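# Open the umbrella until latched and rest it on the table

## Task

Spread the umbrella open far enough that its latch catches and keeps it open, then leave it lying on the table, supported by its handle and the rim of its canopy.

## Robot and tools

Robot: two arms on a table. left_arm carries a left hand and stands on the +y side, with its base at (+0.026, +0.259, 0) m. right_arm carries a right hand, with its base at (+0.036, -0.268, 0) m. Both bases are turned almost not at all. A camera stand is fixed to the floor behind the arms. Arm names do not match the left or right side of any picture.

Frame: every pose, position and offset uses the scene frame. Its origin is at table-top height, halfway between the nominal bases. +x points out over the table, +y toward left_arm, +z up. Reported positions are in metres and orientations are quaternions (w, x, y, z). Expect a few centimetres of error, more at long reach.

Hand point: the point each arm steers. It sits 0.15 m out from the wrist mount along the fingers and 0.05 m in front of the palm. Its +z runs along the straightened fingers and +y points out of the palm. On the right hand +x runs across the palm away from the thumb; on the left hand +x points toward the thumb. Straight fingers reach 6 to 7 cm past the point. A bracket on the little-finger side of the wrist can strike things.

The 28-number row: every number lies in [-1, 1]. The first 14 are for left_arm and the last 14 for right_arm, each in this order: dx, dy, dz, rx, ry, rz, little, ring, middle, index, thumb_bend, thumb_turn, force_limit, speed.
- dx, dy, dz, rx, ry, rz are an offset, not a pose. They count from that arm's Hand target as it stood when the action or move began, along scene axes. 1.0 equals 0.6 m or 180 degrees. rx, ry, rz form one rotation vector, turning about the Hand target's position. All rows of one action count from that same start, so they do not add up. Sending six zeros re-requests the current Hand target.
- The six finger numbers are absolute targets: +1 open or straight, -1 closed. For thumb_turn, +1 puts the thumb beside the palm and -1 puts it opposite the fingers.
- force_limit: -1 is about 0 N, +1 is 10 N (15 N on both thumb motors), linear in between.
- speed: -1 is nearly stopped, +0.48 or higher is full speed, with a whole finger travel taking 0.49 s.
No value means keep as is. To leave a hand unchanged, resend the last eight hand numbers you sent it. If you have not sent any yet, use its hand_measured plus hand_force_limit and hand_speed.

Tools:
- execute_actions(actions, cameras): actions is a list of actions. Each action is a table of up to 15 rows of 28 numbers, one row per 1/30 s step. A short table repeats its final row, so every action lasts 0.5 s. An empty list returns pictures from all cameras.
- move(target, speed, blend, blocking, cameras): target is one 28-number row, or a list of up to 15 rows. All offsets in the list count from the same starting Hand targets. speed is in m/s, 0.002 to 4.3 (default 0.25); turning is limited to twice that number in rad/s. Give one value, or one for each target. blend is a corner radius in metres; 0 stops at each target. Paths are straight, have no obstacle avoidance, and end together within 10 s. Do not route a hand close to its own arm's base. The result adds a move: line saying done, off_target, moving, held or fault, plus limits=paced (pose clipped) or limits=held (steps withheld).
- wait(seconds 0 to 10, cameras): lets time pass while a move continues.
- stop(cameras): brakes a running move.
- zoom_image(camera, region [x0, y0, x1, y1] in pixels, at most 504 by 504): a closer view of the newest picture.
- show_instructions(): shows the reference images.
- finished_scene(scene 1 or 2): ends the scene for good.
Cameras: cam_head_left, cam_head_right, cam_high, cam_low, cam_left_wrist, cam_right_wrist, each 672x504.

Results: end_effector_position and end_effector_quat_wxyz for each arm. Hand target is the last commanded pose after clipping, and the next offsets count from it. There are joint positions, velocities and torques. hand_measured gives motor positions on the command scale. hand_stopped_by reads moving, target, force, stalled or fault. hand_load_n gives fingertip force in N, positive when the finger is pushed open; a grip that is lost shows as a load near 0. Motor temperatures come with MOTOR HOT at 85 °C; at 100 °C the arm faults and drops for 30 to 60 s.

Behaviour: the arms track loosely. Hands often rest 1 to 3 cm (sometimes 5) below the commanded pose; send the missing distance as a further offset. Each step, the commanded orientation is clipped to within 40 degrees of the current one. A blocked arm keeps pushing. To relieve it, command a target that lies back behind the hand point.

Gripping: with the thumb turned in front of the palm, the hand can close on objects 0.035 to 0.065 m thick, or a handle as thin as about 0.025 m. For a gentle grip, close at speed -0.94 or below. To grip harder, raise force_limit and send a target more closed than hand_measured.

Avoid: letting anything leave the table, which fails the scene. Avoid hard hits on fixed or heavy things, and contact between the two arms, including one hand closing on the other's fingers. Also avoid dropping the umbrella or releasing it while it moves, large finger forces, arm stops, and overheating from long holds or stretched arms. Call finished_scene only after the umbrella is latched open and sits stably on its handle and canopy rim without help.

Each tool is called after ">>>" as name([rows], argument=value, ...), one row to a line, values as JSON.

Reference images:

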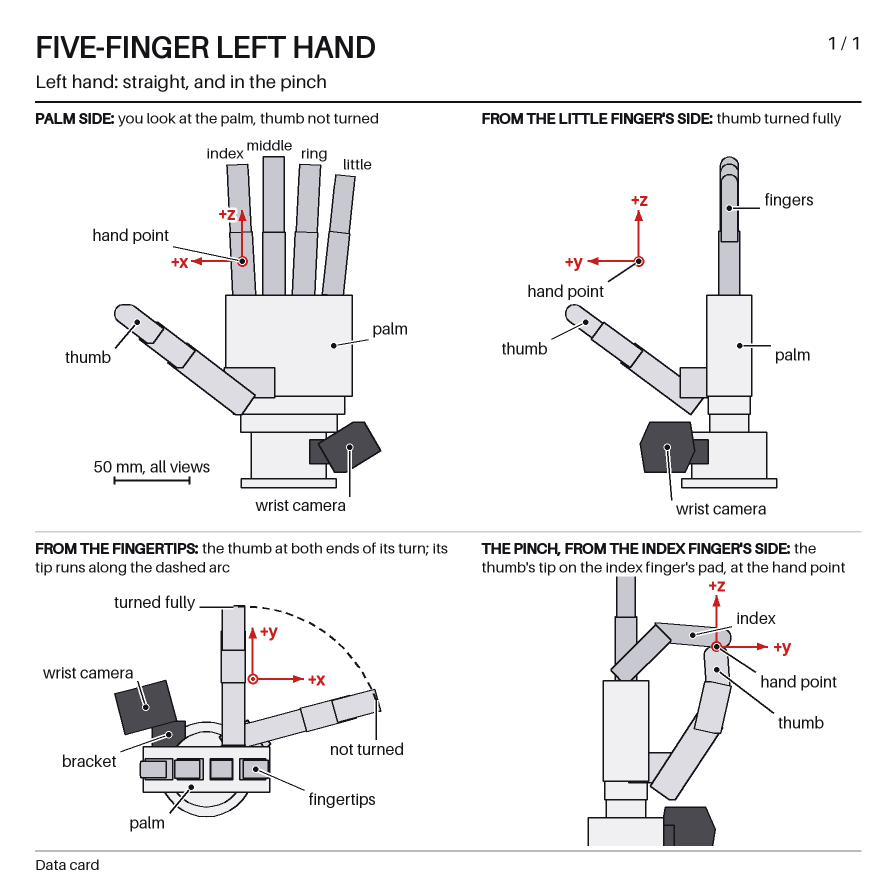

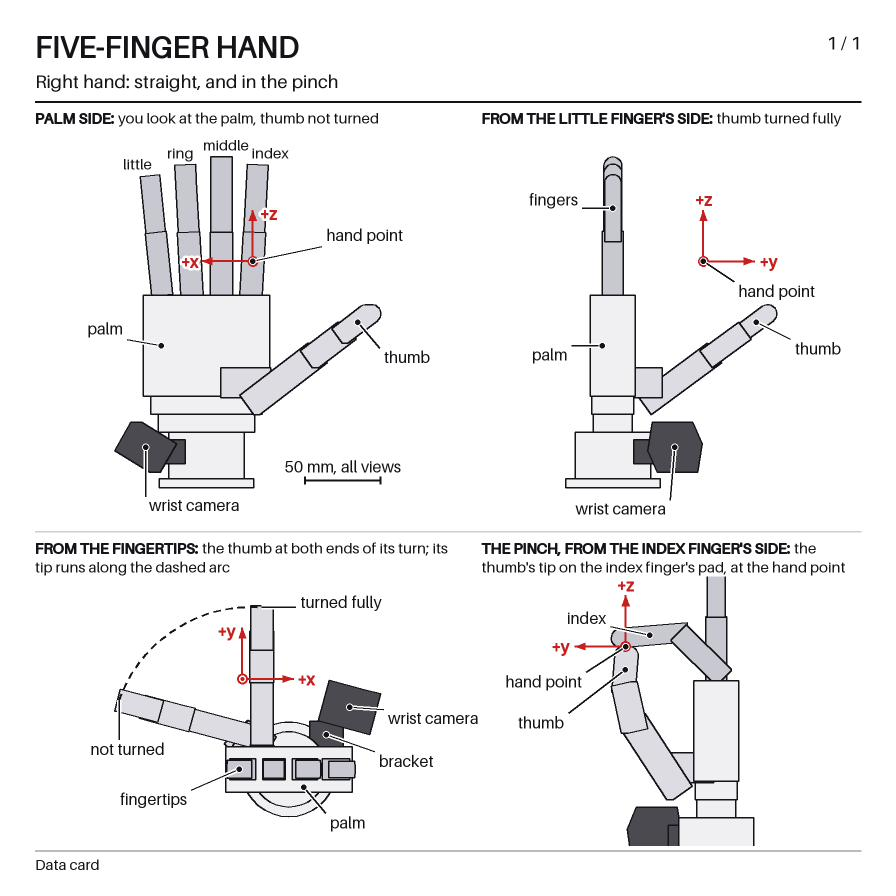

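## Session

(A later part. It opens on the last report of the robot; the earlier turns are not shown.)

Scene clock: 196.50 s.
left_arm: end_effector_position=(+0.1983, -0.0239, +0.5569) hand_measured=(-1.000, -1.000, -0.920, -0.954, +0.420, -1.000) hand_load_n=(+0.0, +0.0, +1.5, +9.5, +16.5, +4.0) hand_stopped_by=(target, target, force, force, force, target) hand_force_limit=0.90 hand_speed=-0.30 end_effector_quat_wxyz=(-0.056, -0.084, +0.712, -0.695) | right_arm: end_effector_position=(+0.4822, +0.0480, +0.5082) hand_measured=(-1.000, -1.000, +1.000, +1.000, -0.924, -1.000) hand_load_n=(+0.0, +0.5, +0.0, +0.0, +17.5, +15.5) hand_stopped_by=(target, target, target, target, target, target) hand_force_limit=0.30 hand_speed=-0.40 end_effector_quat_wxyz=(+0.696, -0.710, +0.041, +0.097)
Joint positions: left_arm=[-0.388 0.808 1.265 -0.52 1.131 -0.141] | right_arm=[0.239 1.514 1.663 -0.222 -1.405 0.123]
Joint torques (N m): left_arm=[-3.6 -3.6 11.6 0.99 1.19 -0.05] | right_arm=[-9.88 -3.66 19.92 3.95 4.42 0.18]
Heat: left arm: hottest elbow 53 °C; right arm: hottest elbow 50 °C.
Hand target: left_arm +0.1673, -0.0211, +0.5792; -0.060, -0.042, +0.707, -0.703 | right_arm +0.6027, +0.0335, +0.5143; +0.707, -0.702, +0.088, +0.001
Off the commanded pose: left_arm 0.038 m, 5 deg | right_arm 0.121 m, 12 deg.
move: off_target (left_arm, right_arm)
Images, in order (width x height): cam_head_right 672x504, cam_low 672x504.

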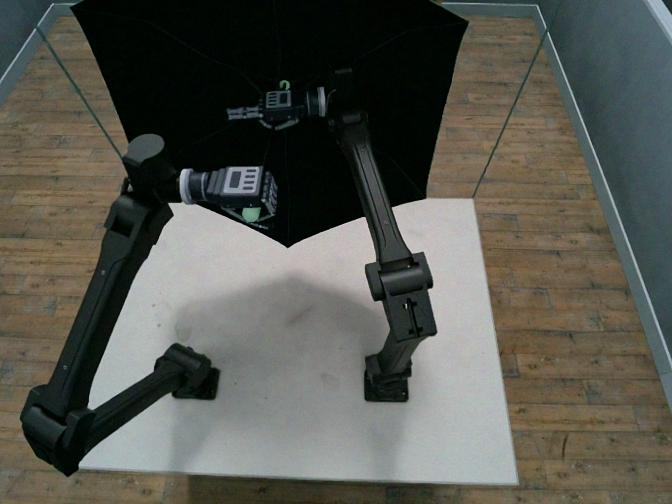

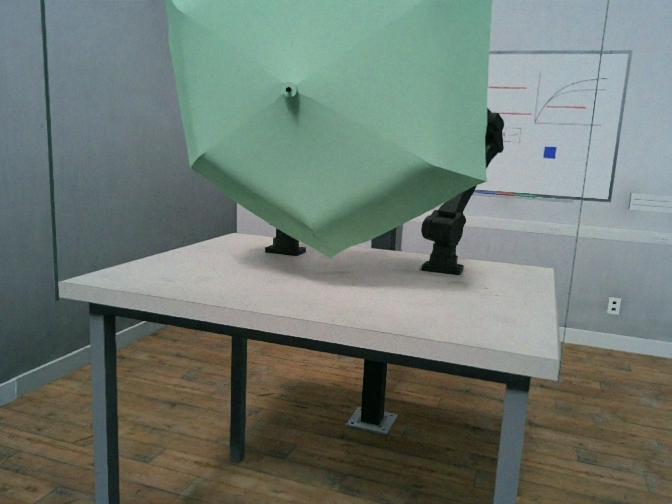

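>>> move(target=[0,0,0,0,0,0,-1,-1,-1,-1,-1,-1,0.9,-0.3, -0.15,0.01,0.018,0,0,0.02,-1,-1,1,1,-0.93,-1,0.3,-0.4], speed=0.06, cameras=["cam_head_right","cam_low"])

>>> zoom_image(camera="cam_head_right", region=[220, 60, 360, 165])

Scene clock: 198.63 s.
left_arm: end_effector_position=(+0.1979, -0.0236, +0.5580) hand_measured=(-1.000, -1.000, -0.920, -0.954, +0.420, -1.000) hand_load_n=(+0.0, +0.0, +1.5, +9.0, +16.0, +3.5) hand_stopped_by=(target, target, force, force, force, target) hand_force_limit=0.90 hand_speed=-0.30 end_effector_quat_wxyz=(-0.054, -0.081, +0.711, -0.696) | right_arm: end_effector_position=(+0.4809, +0.0500, +0.5141) hand_measured=(-1.000, -1.000, +1.000, +1.000, -0.924, -1.000) hand_load_n=(+0.0, +0.0, +0.0, +0.0, +11.5, +7.5) hand_stopped_by=(target, target, target, target, target, target) hand_force_limit=0.30 hand_speed=-0.40 end_effector_quat_wxyz=(+0.699, -0.710, +0.044, +0.077)
Joint positions: left_arm=[-0.388 0.807 1.268 -0.52 1.133 -0.137] | right_arm=[0.244 1.493 1.655 -0.221 -1.367 0.114]
Joint torques (N m): left_arm=[-3.78 -4.19 11.44 1.06 1.18 -0.02] | right_arm=[-4.89 -13.22 11.56 2.63 2.71 0.18]
Motor temperatures (°C): left_arm=[32 33 53 28 31 28] | right_arm=[28 33 50 29 35 29]
Heat: left arm: hottest elbow 53 °C; right arm: hottest elbow 50 °C.
Hand target: left_arm +0.1674, -0.0212, +0.5791; -0.060, -0.042, +0.707, -0.703 | right_arm +0.5125, +0.0395, +0.5253; +0.707, -0.704, +0.066, +0.023
Off the commanded pose: left_arm 0.037 m, 5 deg | right_arm 0.035 m, 7 deg.
move: off_target (left_arm, right_arm)
Images, in order (width x height): cam_head_right 672x504, cam_low 672x504.

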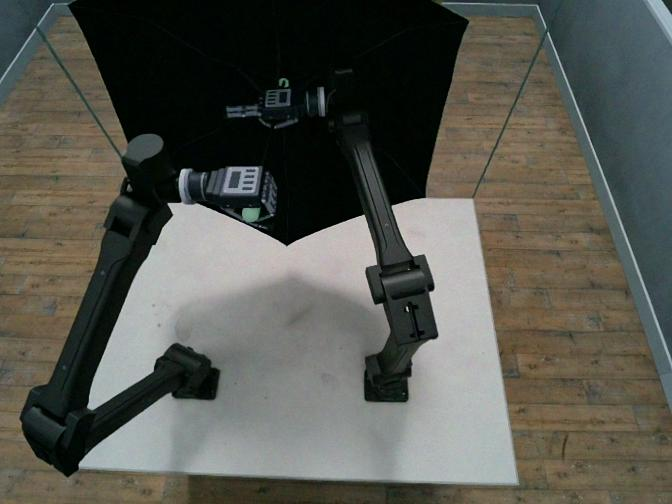

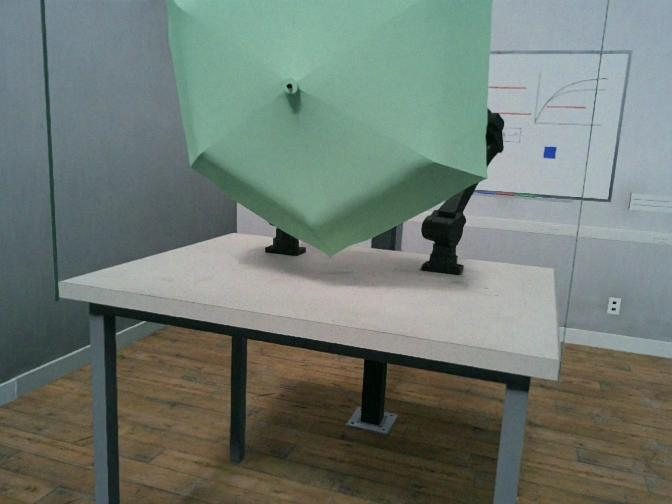

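Scaled by 3.600.

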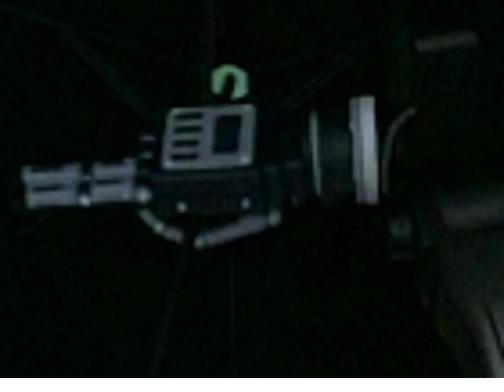

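>>> move(target=[0,0,0,0,0,0,-1,-1,-1,-1,-1,-1,0.9,-0.3, -0.1,0.01,-0.01,0,0,0.01,-1,-1,1,1,-0.93,-1,0.3,-0.4], speed=0.06, cameras=["cam_head_right","cam_low"])

>>> zoom_image(camera="cam_head_right", region=[220, 60, 360, 165])

Scene clock: 200.67 s.
left_arm: end_effector_position=(+0.1831, -0.0232, +0.5615) hand_measured=(-1.000, -1.000, -0.920, -0.954, +0.420, -1.000) hand_load_n=(+0.0, +0.0, +1.5, +10.0, +16.5, +4.0) hand_stopped_by=(target, target, force, force, force, target) hand_force_limit=0.90 hand_speed=-0.30 end_effector_quat_wxyz=(-0.072, -0.074, +0.711, -0.696) | right_arm: end_effector_position=(+0.4581, +0.0441, +0.5081) hand_measured=(-1.000, -1.000, +1.000, +1.000, -0.924, -1.000) hand_load_n=(+0.5, +1.5, +0.0, +0.0, +6.5, +1.0) hand_stopped_by=(target, target, target, target, target, target) hand_force_limit=0.30 hand_speed=-0.40 end_effector_quat_wxyz=(+0.701, -0.709, +0.064, +0.046)
Joint positions: left_arm=[-0.403 0.795 1.268 -0.527 1.152 -0.158] | right_arm=[0.245 1.389 1.532 -0.195 -1.293 0.106]
Joint torques (N m): left_arm=[-2.78 -3.14 11.43 1.18 0.22 0.05] | right_arm=[-1.26 -13.74 9.16 2.48 0.13 0.29]
Heat: left arm: hottest elbow 53 °C; right arm: hottest elbow 50 °C.
Hand target: left_arm +0.1674, -0.0211, +0.5792; -0.060, -0.042, +0.707, -0.703 | right_arm +0.4526, +0.0455, +0.5192; +0.706, -0.705, +0.055, +0.035
Off the commanded pose: left_arm 0.024 m, 4 deg | right_arm 0.013 m, 2 deg.
move: off_target (left_arm, right_arm)
Images, in order (width x height): cam_head_right 672x504, cam_low 672x504.

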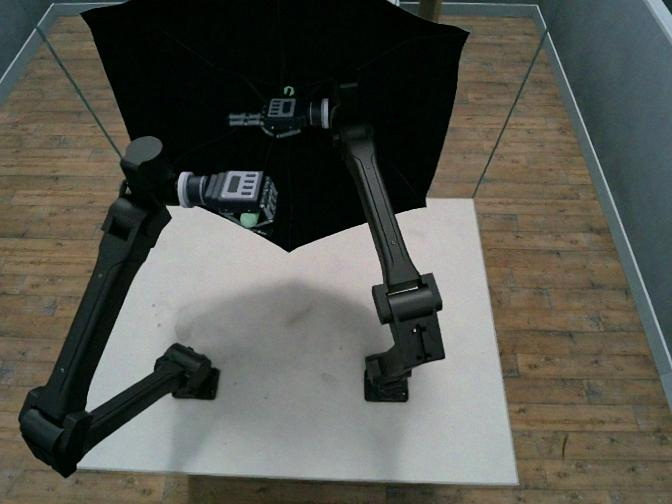

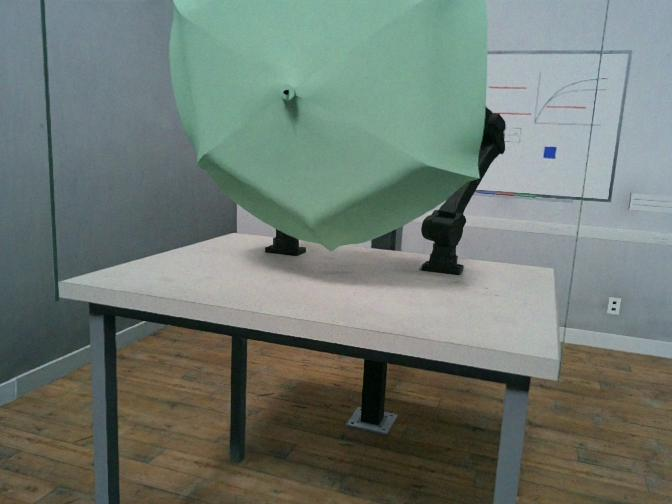

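Scaled by 3.600.

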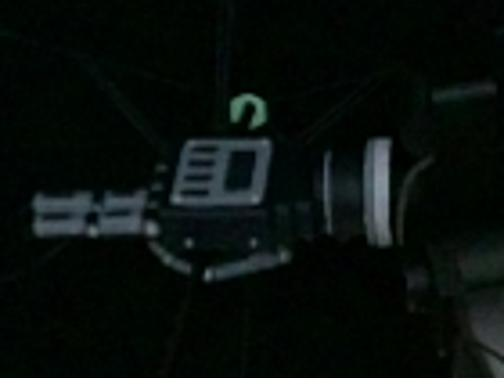

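>>> move([
  [0,0,0,0,0,0,-1,-1,-1,-1,-1,-1,0.9,-0.3, 0.25,-0.018,-0.008,0,0,-0.03,-1,-1,1,1,-0.93,-1,0.3,-0.4],
  [0,0,0,0,0,0,-1,-1,-1,-1,-1,-1,0.9,-0.3, 0.32,-0.025,-0.012,0,0,-0.03,-1,-1,1,1,-0.93,-1,0.3,-0.4],
], speed=0.06, cameras=["cam_head_right","cam_low"])

>>> zoom_image(camera="cam_head_right", region=[220, 60, 360, 165])

Scene clock: 205.47 s.
left_arm: end_effector_position=(+0.1985, -0.0263, +0.5578) hand_measured=(-1.000, -1.000, -0.920, -0.954, +0.420, -1.000) hand_load_n=(+0.0, +0.0, +1.0, +9.5, +16.5, +4.0) hand_stopped_by=(target, target, force, force, force, target) hand_force_limit=0.90 hand_speed=-0.30 end_effector_quat_wxyz=(-0.057, -0.080, +0.713, -0.695) | right_arm: end_effector_position=(+0.5272, +0.0472, +0.5010) hand_measured=(-1.000, -1.000, +1.000, +1.000, -0.924, -1.000) hand_load_n=(+0.0, +0.0, +0.0, +0.0, +18.5, +9.5) hand_stopped_by=(target, target, target, target, target, target) hand_force_limit=0.30 hand_speed=-0.40 end_effector_quat_wxyz=(+0.699, -0.708, +0.038, +0.091)
Joint positions: left_arm=[-0.397 0.815 1.273 -0.525 1.128 -0.133] | right_arm=[0.218 1.623 1.766 -0.189 -1.422 0.138]
Joint torques (N m): left_arm=[-3.25 -4.84 11.14 1.2 1.19 -0.09] | right_arm=[-9.17 -5.42 22 2.7 4.62 0.24]
Heat: left arm: hottest elbow 53 °C; right arm: hottest elbow 51 °C.
Hand target: left_arm +0.1673, -0.0211, +0.5793; -0.060, -0.042, +0.707, -0.703 | right_arm +0.6445, +0.0306, +0.5121; +0.707, -0.702, +0.088, +0.001
Off the commanded pose: left_arm 0.038 m, 5 deg | right_arm 0.119 m, 12 deg.
move: off_target (left_arm, right_arm)
Images, in order (width x height): cam_head_right 672x504, cam_low 672x504.

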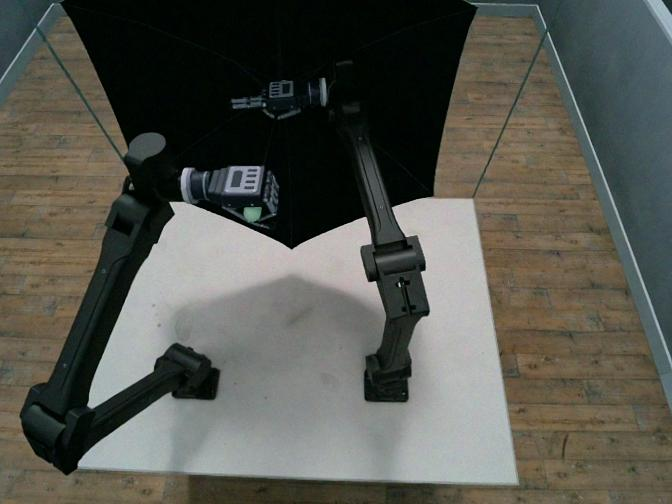

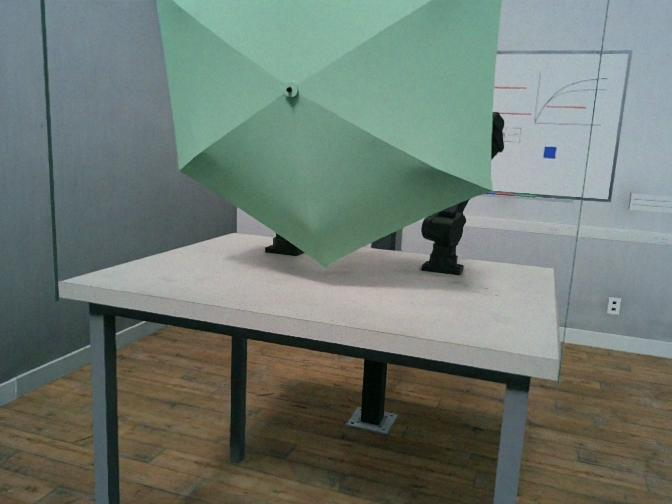

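Scaled by 3.600.

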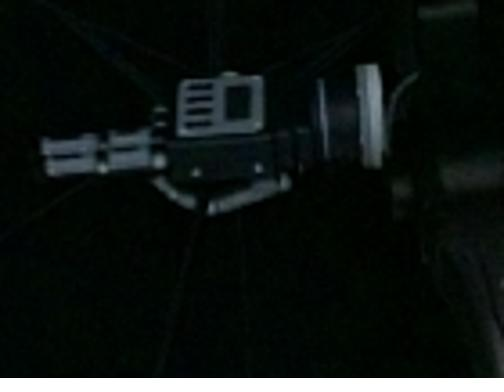

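>>> move(target=[0,0,0,0,0,0,-1,-1,-1,-1,-1,-1,0.9,-0.3, -0.17,0.02,0.01,0,0,0.03,-1,-1,1,1,-0.93,-1,0.3,-0.4], speed=0.08, cameras=["cam_head_right","cam_low"])

>>> move(target=[0,0,0,0,0,0,-1,-1,-1,-1,-1,-1,0.9,-0.3, -0.1,0.0,0.01,0,0,0,-1,-1,1,1,-0.93,-1,0.3,-0.4], speed=0.08, cameras=["cam_head_left","cam_head_right","cam_low"])

>>> zoom_image(camera="cam_head_right", region=[220, 60, 360, 165])

Scene clock: 207.43 s.
left_arm: end_effector_position=(+0.1956, -0.0252, +0.5589) hand_measured=(-1.000, -1.000, -0.920, -0.954, +0.420, -1.000) hand_load_n=(+0.0, +0.0, +1.0, +3.5, +16.5, +3.5) hand_stopped_by=(target, target, force, force, force, target) hand_force_limit=0.90 hand_speed=-0.30 end_effector_quat_wxyz=(-0.055, -0.074, +0.712, -0.696) | right_arm: end_effector_position=(+0.5250, +0.0508, +0.5110) hand_measured=(-1.000, -1.000, +1.000, +1.000, -0.924, -1.000) hand_load_n=(+0.0, +0.0, +0.0, +0.0, +8.0, +1.0) hand_stopped_by=(target, target, target, target, target, target) hand_force_limit=0.30 hand_speed=-0.40 end_effector_quat_wxyz=(+0.702, -0.708, +0.038, +0.064)
Joint positions: left_arm=[-0.397 0.81 1.273 -0.525 1.134 -0.126] | right_arm=[0.225 1.597 1.759 -0.189 -1.376 0.118]
Joint torques (N m): left_arm=[-2.67 -4.42 11.12 1.2 1.02 -0.1] | right_arm=[-3.66 -15.09 10.59 1.58 1.58 0.18]
Heat: left arm: hottest elbow 53 °C; right arm: hottest elbow 51 °C.
Hand target: left_arm +0.1674, -0.0212, +0.5793; -0.060, -0.042, +0.707, -0.703 | right_arm +0.5425, +0.0426, +0.5182; +0.706, -0.705, +0.055, +0.035
Off the commanded pose: left_arm 0.035 m, 4 deg | right_arm 0.021 m, 4 deg.
move: off_target (left_arm, right_arm)
Images, in order (width x height): cam_head_right 672x504, cam_low 672x504.

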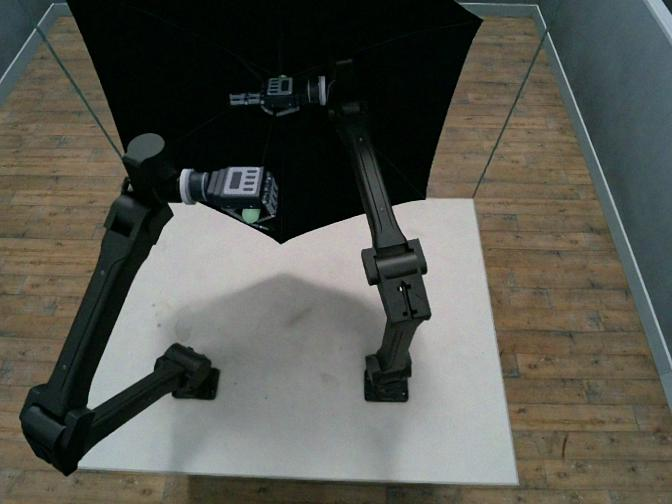

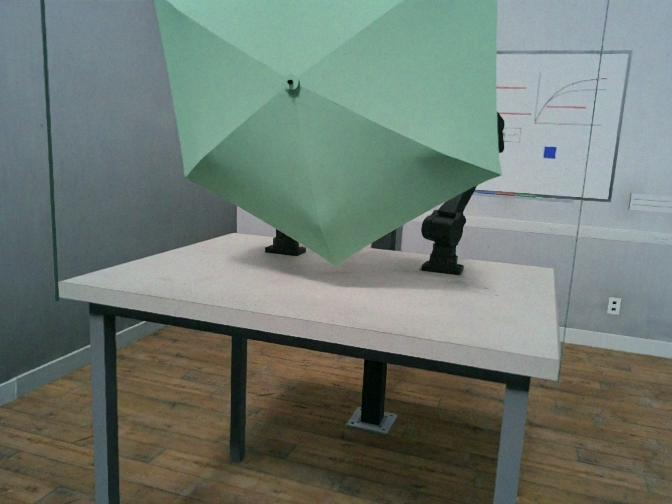

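Scene clock: 208.93 s.
left_arm: end_effector_position=(+0.1733, -0.0209, +0.5669) hand_measured=(-1.000, -1.000, -0.920, -0.956, +0.420, -1.000) hand_load_n=(+0.0, +1.0, +1.5, +2.5, +16.5, +3.5) hand_stopped_by=(target, target, force, force, force, target) hand_force_limit=0.90 hand_speed=-0.30 end_effector_quat_wxyz=(-0.068, -0.055, +0.710, -0.699) | right_arm: end_effector_position=(+0.4975, +0.0431, +0.5039) hand_measured=(-1.000, -1.000, +1.000, +1.000, -0.924, -1.000) hand_load_n=(+0.0, +2.5, +0.0, +0.0, +6.5, +1.0) hand_stopped_by=(target, target, target, target, target, target) hand_force_limit=0.30 hand_speed=-0.40 end_effector_quat_wxyz=(+0.701, -0.708, +0.073, +0.044)
Joint positions: left_arm=[-0.41 0.781 1.273 -0.525 1.166 -0.144] | right_arm=[0.224 1.481 1.616 -0.189 -1.299 0.114]
Joint torques (N m): left_arm=[-2.55 -2.55 11.03 1.16 -0.01 -0.03] | right_arm=[-1.32 -16.44 9.51 1.76 -0.15 0.22]
Heat: left arm: hottest elbow 53 °C; right arm: hottest elbow 51 °C.
Hand target: left_arm +0.1673, -0.0211, +0.5793; -0.060, -0.042, +0.707, -0.704 | right_arm +0.4826, +0.0425, +0.5240; +0.706, -0.705, +0.055, +0.035
Off the commanded pose: left_arm 0.014 m, 2 deg | right_arm 0.025 m, 2 deg.
move: off_target (left_arm, right_arm)
Images, in order (width x height): cam_head_left 672x504, cam_head_right 672x504, cam_low 672x504.

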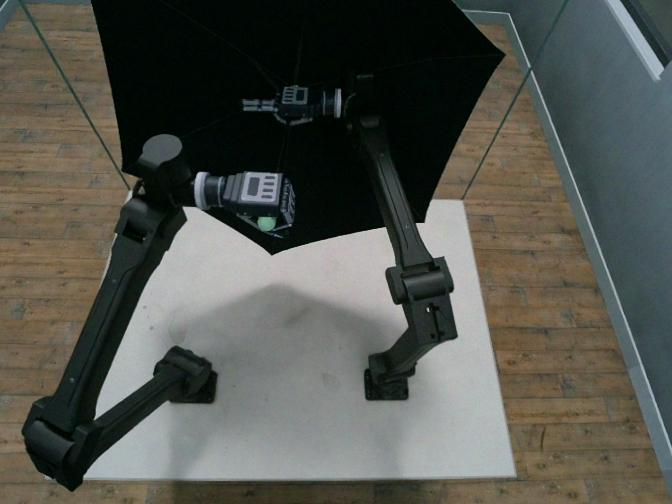

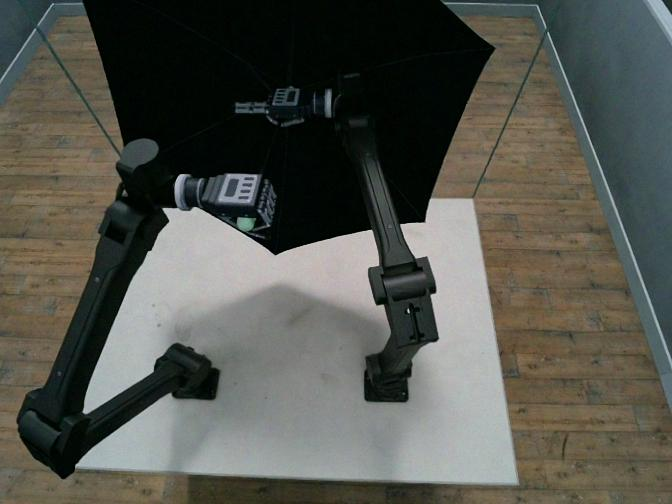

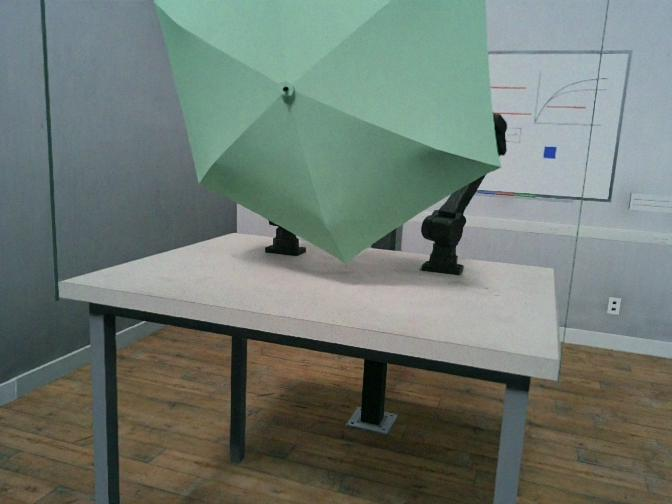

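Scaled by 3.600.

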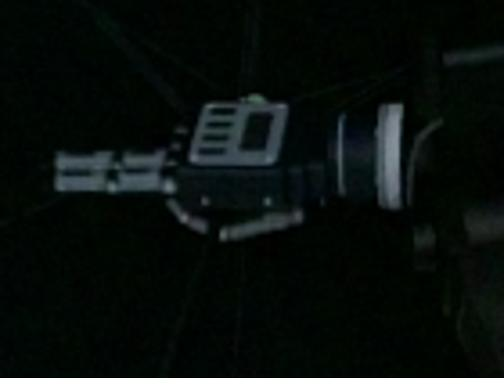

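>>> move(target=[0.005,0.021,-0.016,0.125,0.001,-0.018,-1,-1,-1,-1,-1,-1,0.9,-0.3, 0,0,0,0,0,0,-1,-1,1,1,-0.93,-1,0.3,-0.4], speed=0.15, cameras=["cam_head_left","cam_head_right","cam_high","cam_low"])

Scene clock: 213.10 s.
left_arm: end_effector_position=(+0.1727, -0.0061, +0.5596) hand_measured=(-1.000, -1.000, -0.920, -0.956, +0.420, -1.000) hand_load_n=(+0.0, +0.0, +1.0, +0.0, +16.5, +3.5) hand_stopped_by=(target, target, force, force, force, target) hand_force_limit=0.90 hand_speed=-0.30 end_effector_quat_wxyz=(-0.077, -0.051, +0.832, -0.547) | right_arm: end_effector_position=(+0.4970, +0.0430, +0.5047) hand_measured=(-1.000, -1.000, +1.000, +1.000, -0.924, -1.000) hand_load_n=(+0.0, +1.5, +0.0, +0.0, +6.5, +1.0) hand_stopped_by=(target, target, target, target, target, target) hand_force_limit=0.30 hand_speed=-0.40 end_effector_quat_wxyz=(+0.701, -0.708, +0.072, +0.044)
Joint positions: left_arm=[-0.486 1.035 1.737 -1.505 0.998 0.515] | right_arm=[0.224 1.479 1.616 -0.189 -1.299 0.114]
Joint torques (N m): left_arm=[-2.84 -2.61 10.86 0.73 0.4 0.02] | right_arm=[-1.26 -16.44 9.48 1.8 -0.16 0.22]
Heat: left arm: hottest elbow 53 °C; right arm: hottest elbow 50 °C.
Hand target: left_arm +0.1704, -0.0085, +0.5696; -0.071, -0.034, +0.831, -0.550 | right_arm +0.4826, +0.0425, +0.5239; +0.706, -0.705, +0.055, +0.035
Off the commanded pose: left_arm 0.011 m, 2 deg | right_arm 0.024 m, 2 deg.
move: off_target (left_arm, right_arm)
Images, in order (width x height): cam_head_left 672x504, cam_head_right 672x504, cam_high 672x504, cam_low 672x504.

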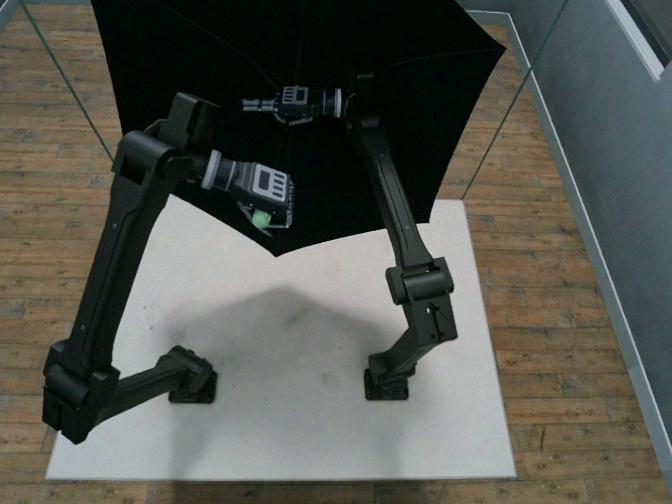

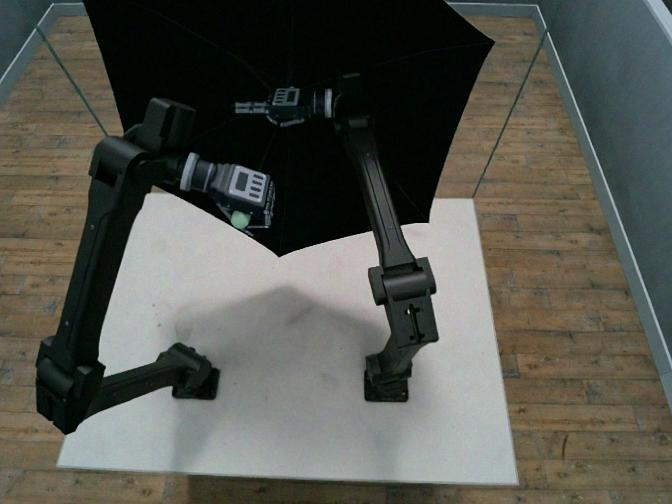

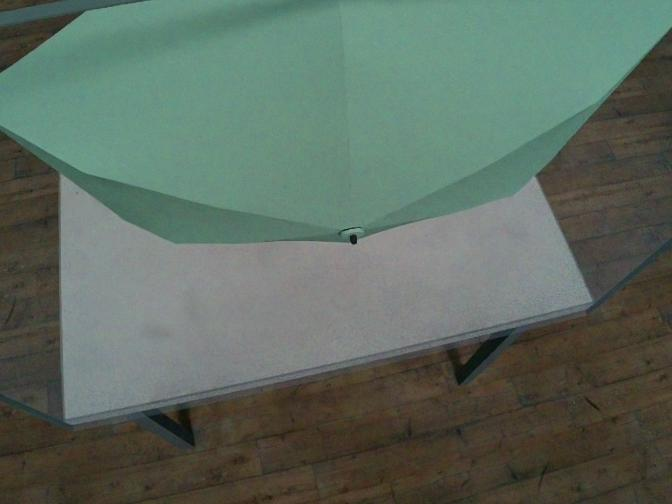

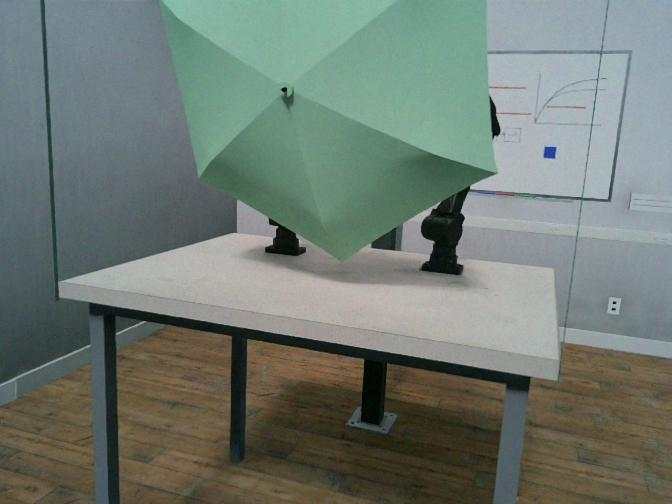

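>>> move(target=[0,0,0,0,0,0,-1,-1,-0.99,-0.99,-0.99,-1,0.98,-0.3, -0.29,0.0,0.04,0,0,0,-1,-1,1,1,-0.93,-1,0.3,-0.4], speed=0.15, cameras=["cam_head_left","cam_head_right","cam_high","cam_low"])

Scene clock: 215.77 s.
left_arm: end_effector_position=(+0.1721, -0.0062, +0.5594) hand_measured=(-1.000, -1.000, -0.944, -0.990, +0.420, -1.000) hand_load_n=(+0.0, +0.5, +12.5, +0.0, +15.5, +3.0) hand_stopped_by=(target, target, force, target, force, target) hand_force_limit=0.98 hand_speed=-0.30 end_effector_quat_wxyz=(-0.078, -0.050, +0.833, -0.546) | right_arm: end_effector_position=(+0.3179, +0.0412, +0.5432) hand_measured=(-1.000, -1.000, +1.000, +1.000, -0.924, -1.000) hand_load_n=(+0.0, +0.0, +0.0, +0.0, +6.5, +1.0) hand_stopped_by=(target, target, target, target, target, target) hand_force_limit=0.30 hand_speed=-0.40 end_effector_quat_wxyz=(+0.705, -0.706, +0.059, +0.028)
Joint positions: left_arm=[-0.488 1.036 1.738 -1.508 0.998 0.517] | right_arm=[0.343 1.048 1.335 -0.298 -1.177 0.114]
Joint torques (N m): left_arm=[-2.67 -2.49 10.69 0.87 0.36 0.02] | right_arm=[-0.91 -7.65 9.25 1.1 -0.05 0.25]
Heat: left arm: hottest elbow 53 °C; right arm: hottest elbow 50 °C.
Hand target: left_arm +0.1703, -0.0085, +0.5697; -0.071, -0.034, +0.831, -0.550 | right_arm +0.3085, +0.0425, +0.5482; +0.706, -0.705, +0.055, +0.034
Off the commanded pose: left_arm 0.011 m, 2 deg | right_arm 0.011 m, 1 deg.
move: off_target (left_arm, right_arm)
Images, in order (width x height): cam_head_left 672x504, cam_head_right 672x504, cam_high 672x504, cam_low 672x504.

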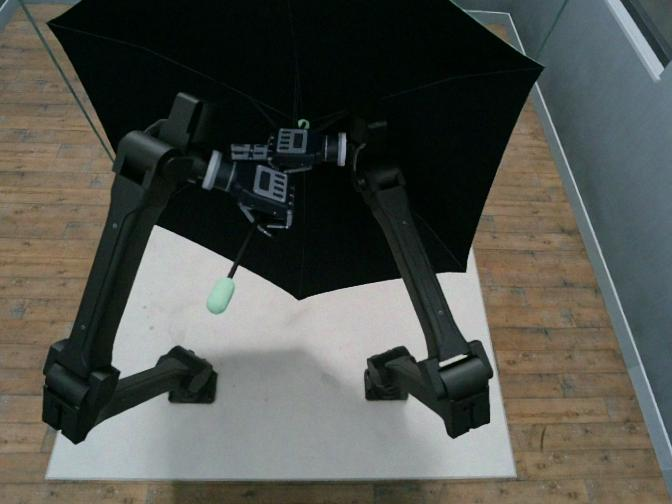

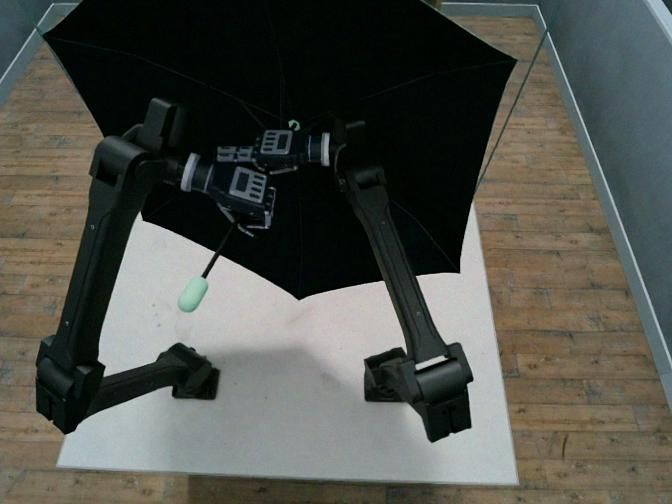

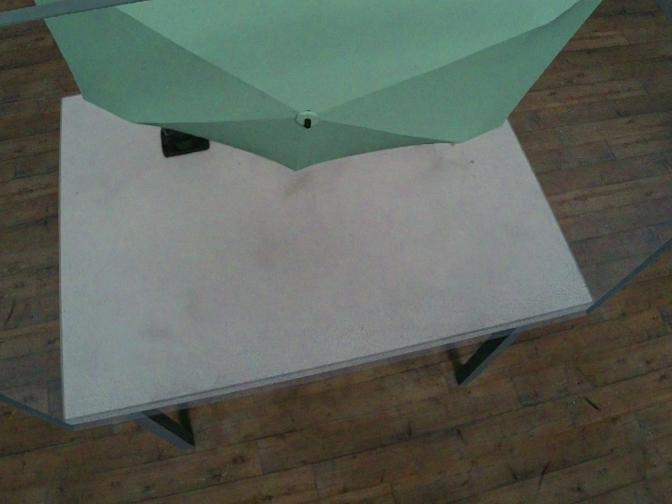

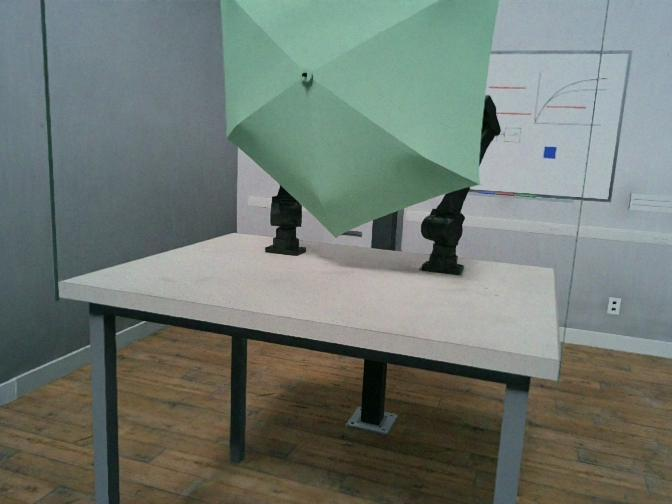

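>>> move(target=[0,0,0,0,0,0,-1,-1,-0.9,-0.9,1,-1,0.9,-0.5, 0,0,0,0,0,0,-1,-1,1,1,-0.93,-1,0.3,-0.4], speed=0.15, cameras=["cam_head_left","cam_low"])

Scene clock: 218.97 s.
left_arm: end_effector_position=(+0.1721, -0.0062, +0.5594) hand_measured=(-1.000, -1.000, -0.900, -0.900, +1.000, -1.000) hand_load_n=(+0.0, +0.5, +0.0, +0.0, +0.0, +0.0) hand_stopped_by=(target, target, target, target, target, target) hand_force_limit=0.90 hand_speed=-0.50 end_effector_quat_wxyz=(-0.078, -0.050, +0.833, -0.546) | right_arm: end_effector_position=(+0.3179, +0.0412, +0.5432) hand_measured=(-1.000, -1.000, +1.000, +1.000, -0.924, -1.000) hand_load_n=(+0.0, +0.0, +0.0, +0.0, +6.5, +1.0) hand_stopped_by=(target, target, target, target, target, target) hand_force_limit=0.30 hand_speed=-0.40 end_effector_quat_wxyz=(+0.705, -0.706, +0.059, +0.028)
Joint positions: left_arm=[-0.488 1.036 1.738 -1.508 0.998 0.517] | right_arm=[0.343 1.048 1.335 -0.298 -1.177 0.114]
Joint torques (N m): left_arm=[-2.49 -3.49 10.81 0.54 0.36 0.03] | right_arm=[-0.67 -7.77 9.25 1.11 -0.04 0.24]
Heat: left arm: hottest elbow 53 °C; right arm: hottest elbow 50 °C.
Hand target: left_arm +0.1703, -0.0085, +0.5697; -0.071, -0.034, +0.831, -0.550 | right_arm +0.3085, +0.0425, +0.5482; +0.706, -0.705, +0.055, +0.034
Off the commanded pose: left_arm 0.011 m, 2 deg | right_arm 0.011 m, 1 deg.
move: off_target (left_arm, right_arm)
Images, in order (width x height): cam_head_left 672x504, cam_low 672x504.

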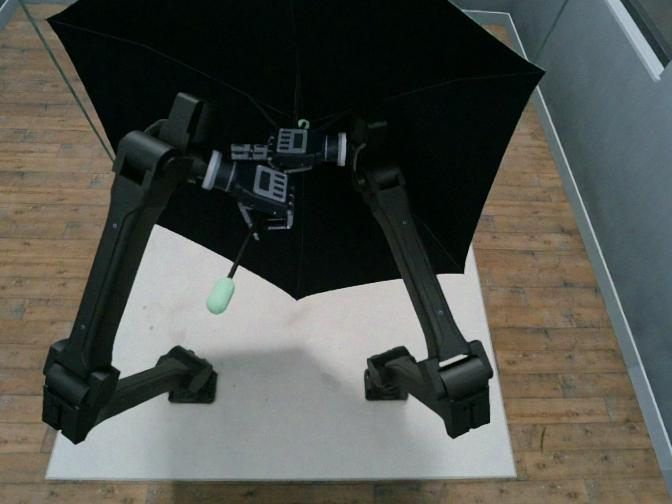

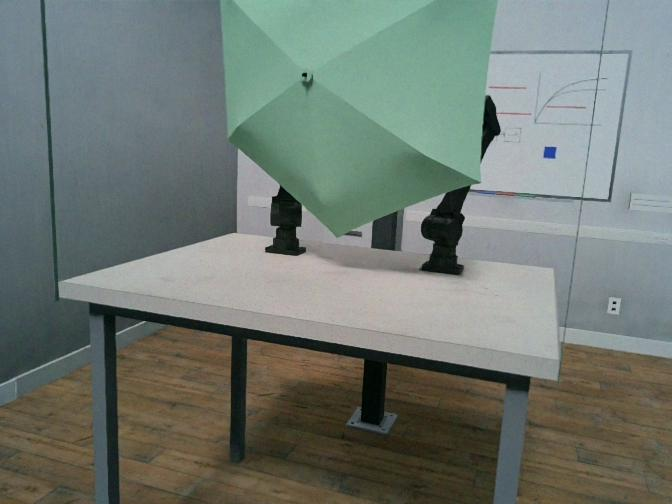

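Hardly moved. Now open left fingers.

>>> move(target=[0,0,0,0,0,0,0.0,0.0,0.0,0.0,1,0,0.9,-0.5, 0,0,0,0,0,0,-1,-1,1,1,-0.93,-1,0.3,-0.4], speed=0.15, cameras=["cam_head_left","cam_low"])

Scene clock: 221.83 s.
left_arm: end_effector_position=(+0.1721, -0.0061, +0.5599) hand_measured=(+0.000, +0.000, +0.000, +0.000, +1.000, +0.000) hand_load_n=(+0.0, +0.0, +0.0, +0.0, +0.0, +0.0) hand_stopped_by=(target, target, target, target, target, target) hand_force_limit=0.90 hand_speed=-0.50 end_effector_quat_wxyz=(-0.077, -0.049, +0.833, -0.546) | right_arm: end_effector_position=(+0.3177, +0.0417, +0.5413) hand_measured=(-1.000, -1.000, +1.000, +1.000, -0.924, -1.000) hand_load_n=(+0.0, +0.0, +0.0, +0.0, +7.0, +1.0) hand_stopped_by=(target, target, target, target, target, target) hand_force_limit=0.30 hand_speed=-0.40 end_effector_quat_wxyz=(+0.705, -0.707, +0.059, +0.029)
Joint positions: left_arm=[-0.488 1.036 1.739 -1.508 0.998 0.518] | right_arm=[0.345 1.048 1.331 -0.298 -1.177 0.112]
Joint torques (N m): left_arm=[-2.9 -3.6 10.56 0.62 0.39 0.01] | right_arm=[-0.79 -7.47 9.59 1.09 -0.06 0.28]
Heat: left arm: hottest elbow 53 °C; right arm: hottest elbow 49 °C.
Hand target: left_arm +0.1704, -0.0085, +0.5696; -0.071, -0.034, +0.831, -0.550 | right_arm +0.3085, +0.0425, +0.5481; +0.706, -0.705, +0.055, +0.035
Off the commanded pose: left_arm 0.010 m, 2 deg | right_arm 0.012 m, 1 deg.
move: off_target (right_arm)
Images, in order (width x height): cam_head_left 672x504, cam_low 672x504.

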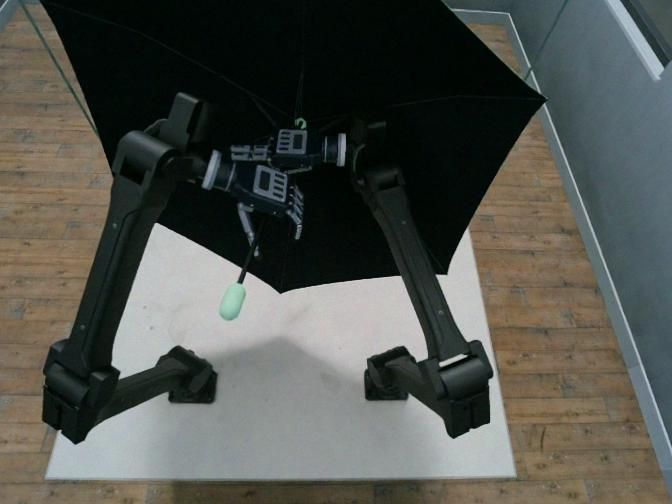

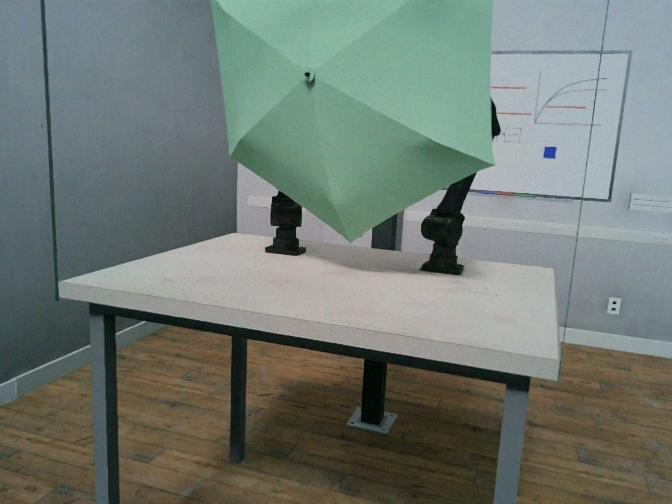

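>>> move([
  [0,0,0,0,0,0,1,1,1,1,1,1,0.9,0.0, 0,0,0,0,0,0,-1,-1,1,1,-0.93,-1,0.3,-0.4],
  [-0.02,0.04,0.2,0,0,0,1,1,1,1,1,1,0.9,0.0, 0,0,0,0,0,0,-1,-1,1,1,-0.93,-1,0.3,-0.4],
  [0.1,0.35,0.25,0,0,0,1,1,1,1,1,1,0.9,0.0, 0,0,0,0,0,0,-1,-1,1,1,-0.93,-1,0.3,-0.4],
], speed=0.2, blend=[0,0.03,0], cameras=["cam_head_left","cam_head_right","cam_high","cam_low"])

Scene clock: 226.87 s.
left_arm: end_effector_position=(+0.2340, +0.1978, +0.7185) hand_measured=(+1.000, +1.000, +1.000, +1.000, +1.000, +1.000) hand_load_n=(+0.0, +0.0, +0.0, +0.0, +0.0, +0.0) hand_stopped_by=(target, target, target, target, target, target) hand_force_limit=0.90 hand_speed=0.00 end_effector_quat_wxyz=(+0.281, -0.283, +0.647, -0.650) | right_arm: end_effector_position=(+0.3179, +0.0418, +0.5411) hand_measured=(-1.000, -1.000, +1.000, +1.000, -0.924, -1.000) hand_load_n=(+3.0, +0.0, +0.0, +0.0, +7.0, +1.5) hand_stopped_by=(target, target, target, target, target, target) hand_force_limit=0.30 hand_speed=-0.40 end_effector_quat_wxyz=(+0.704, -0.707, +0.060, +0.029)
Joint positions: left_arm=[0.84 1.013 2.068 -1.659 1.577 0.6] | right_arm=[0.345 1.048 1.331 -0.299 -1.175 0.11]
Joint torques (N m): left_arm=[-0.91 -0.97 4.85 1.59 0.58 -0.1] | right_arm=[-0.97 -7.71 9.57 1.11 -0.09 0.28]
Heat: left arm: hottest elbow 52 °C; right arm: hottest elbow 48 °C.
Hand target: left_arm +0.2305, +0.2016, +0.7196; +0.028, -0.106, +0.798, -0.592 | right_arm +0.3085, +0.0425, +0.5481; +0.706, -0.705, +0.055, +0.035
Off the commanded pose: left_arm 0.005 m, 55 deg; orientation clipped | right_arm 0.012 m, 1 deg.
joint sent to its limit (left arm) — joint 5 (wrist yaw), upper limit. The joint targets are off in position and orientation.
move: off_target (left_arm, right_arm); limits=paced
Images, in order (width x height): cam_head_left 672x504, cam_head_right 672x504, cam_high 672x504, cam_low 672x504.

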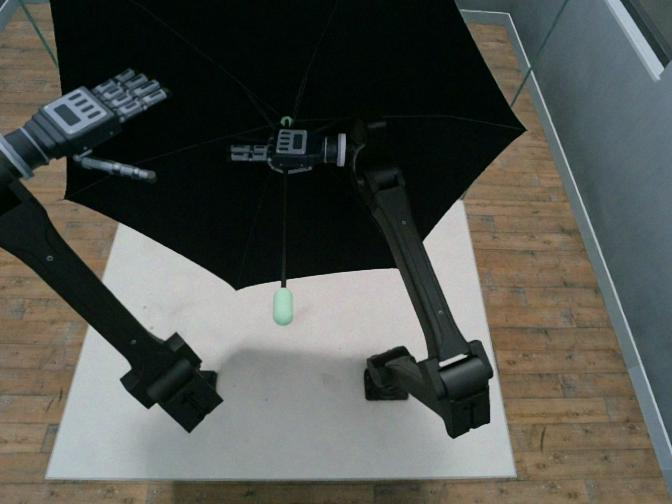

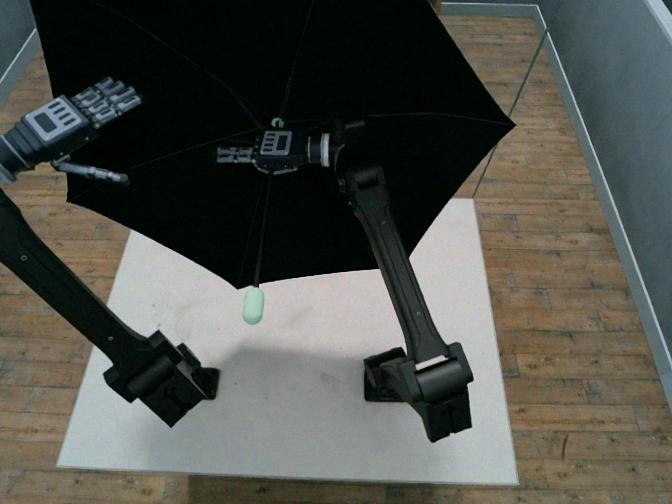

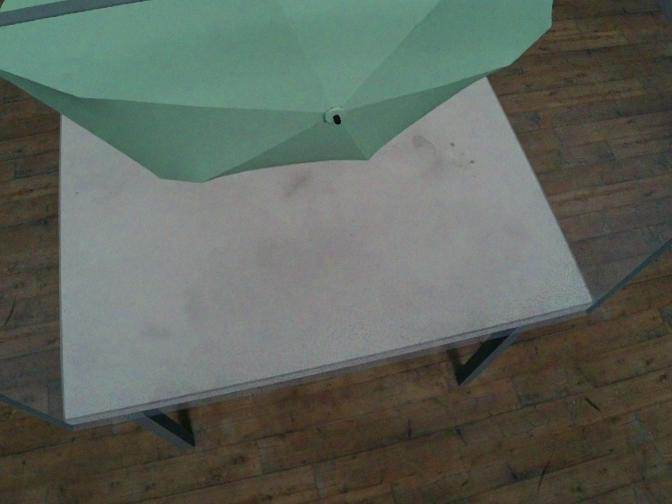

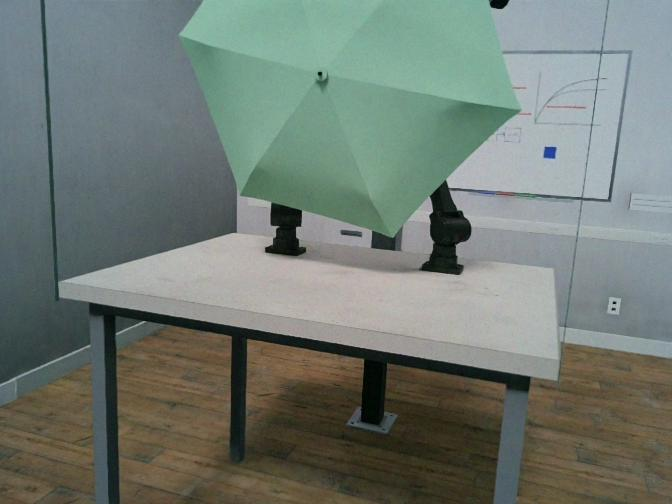

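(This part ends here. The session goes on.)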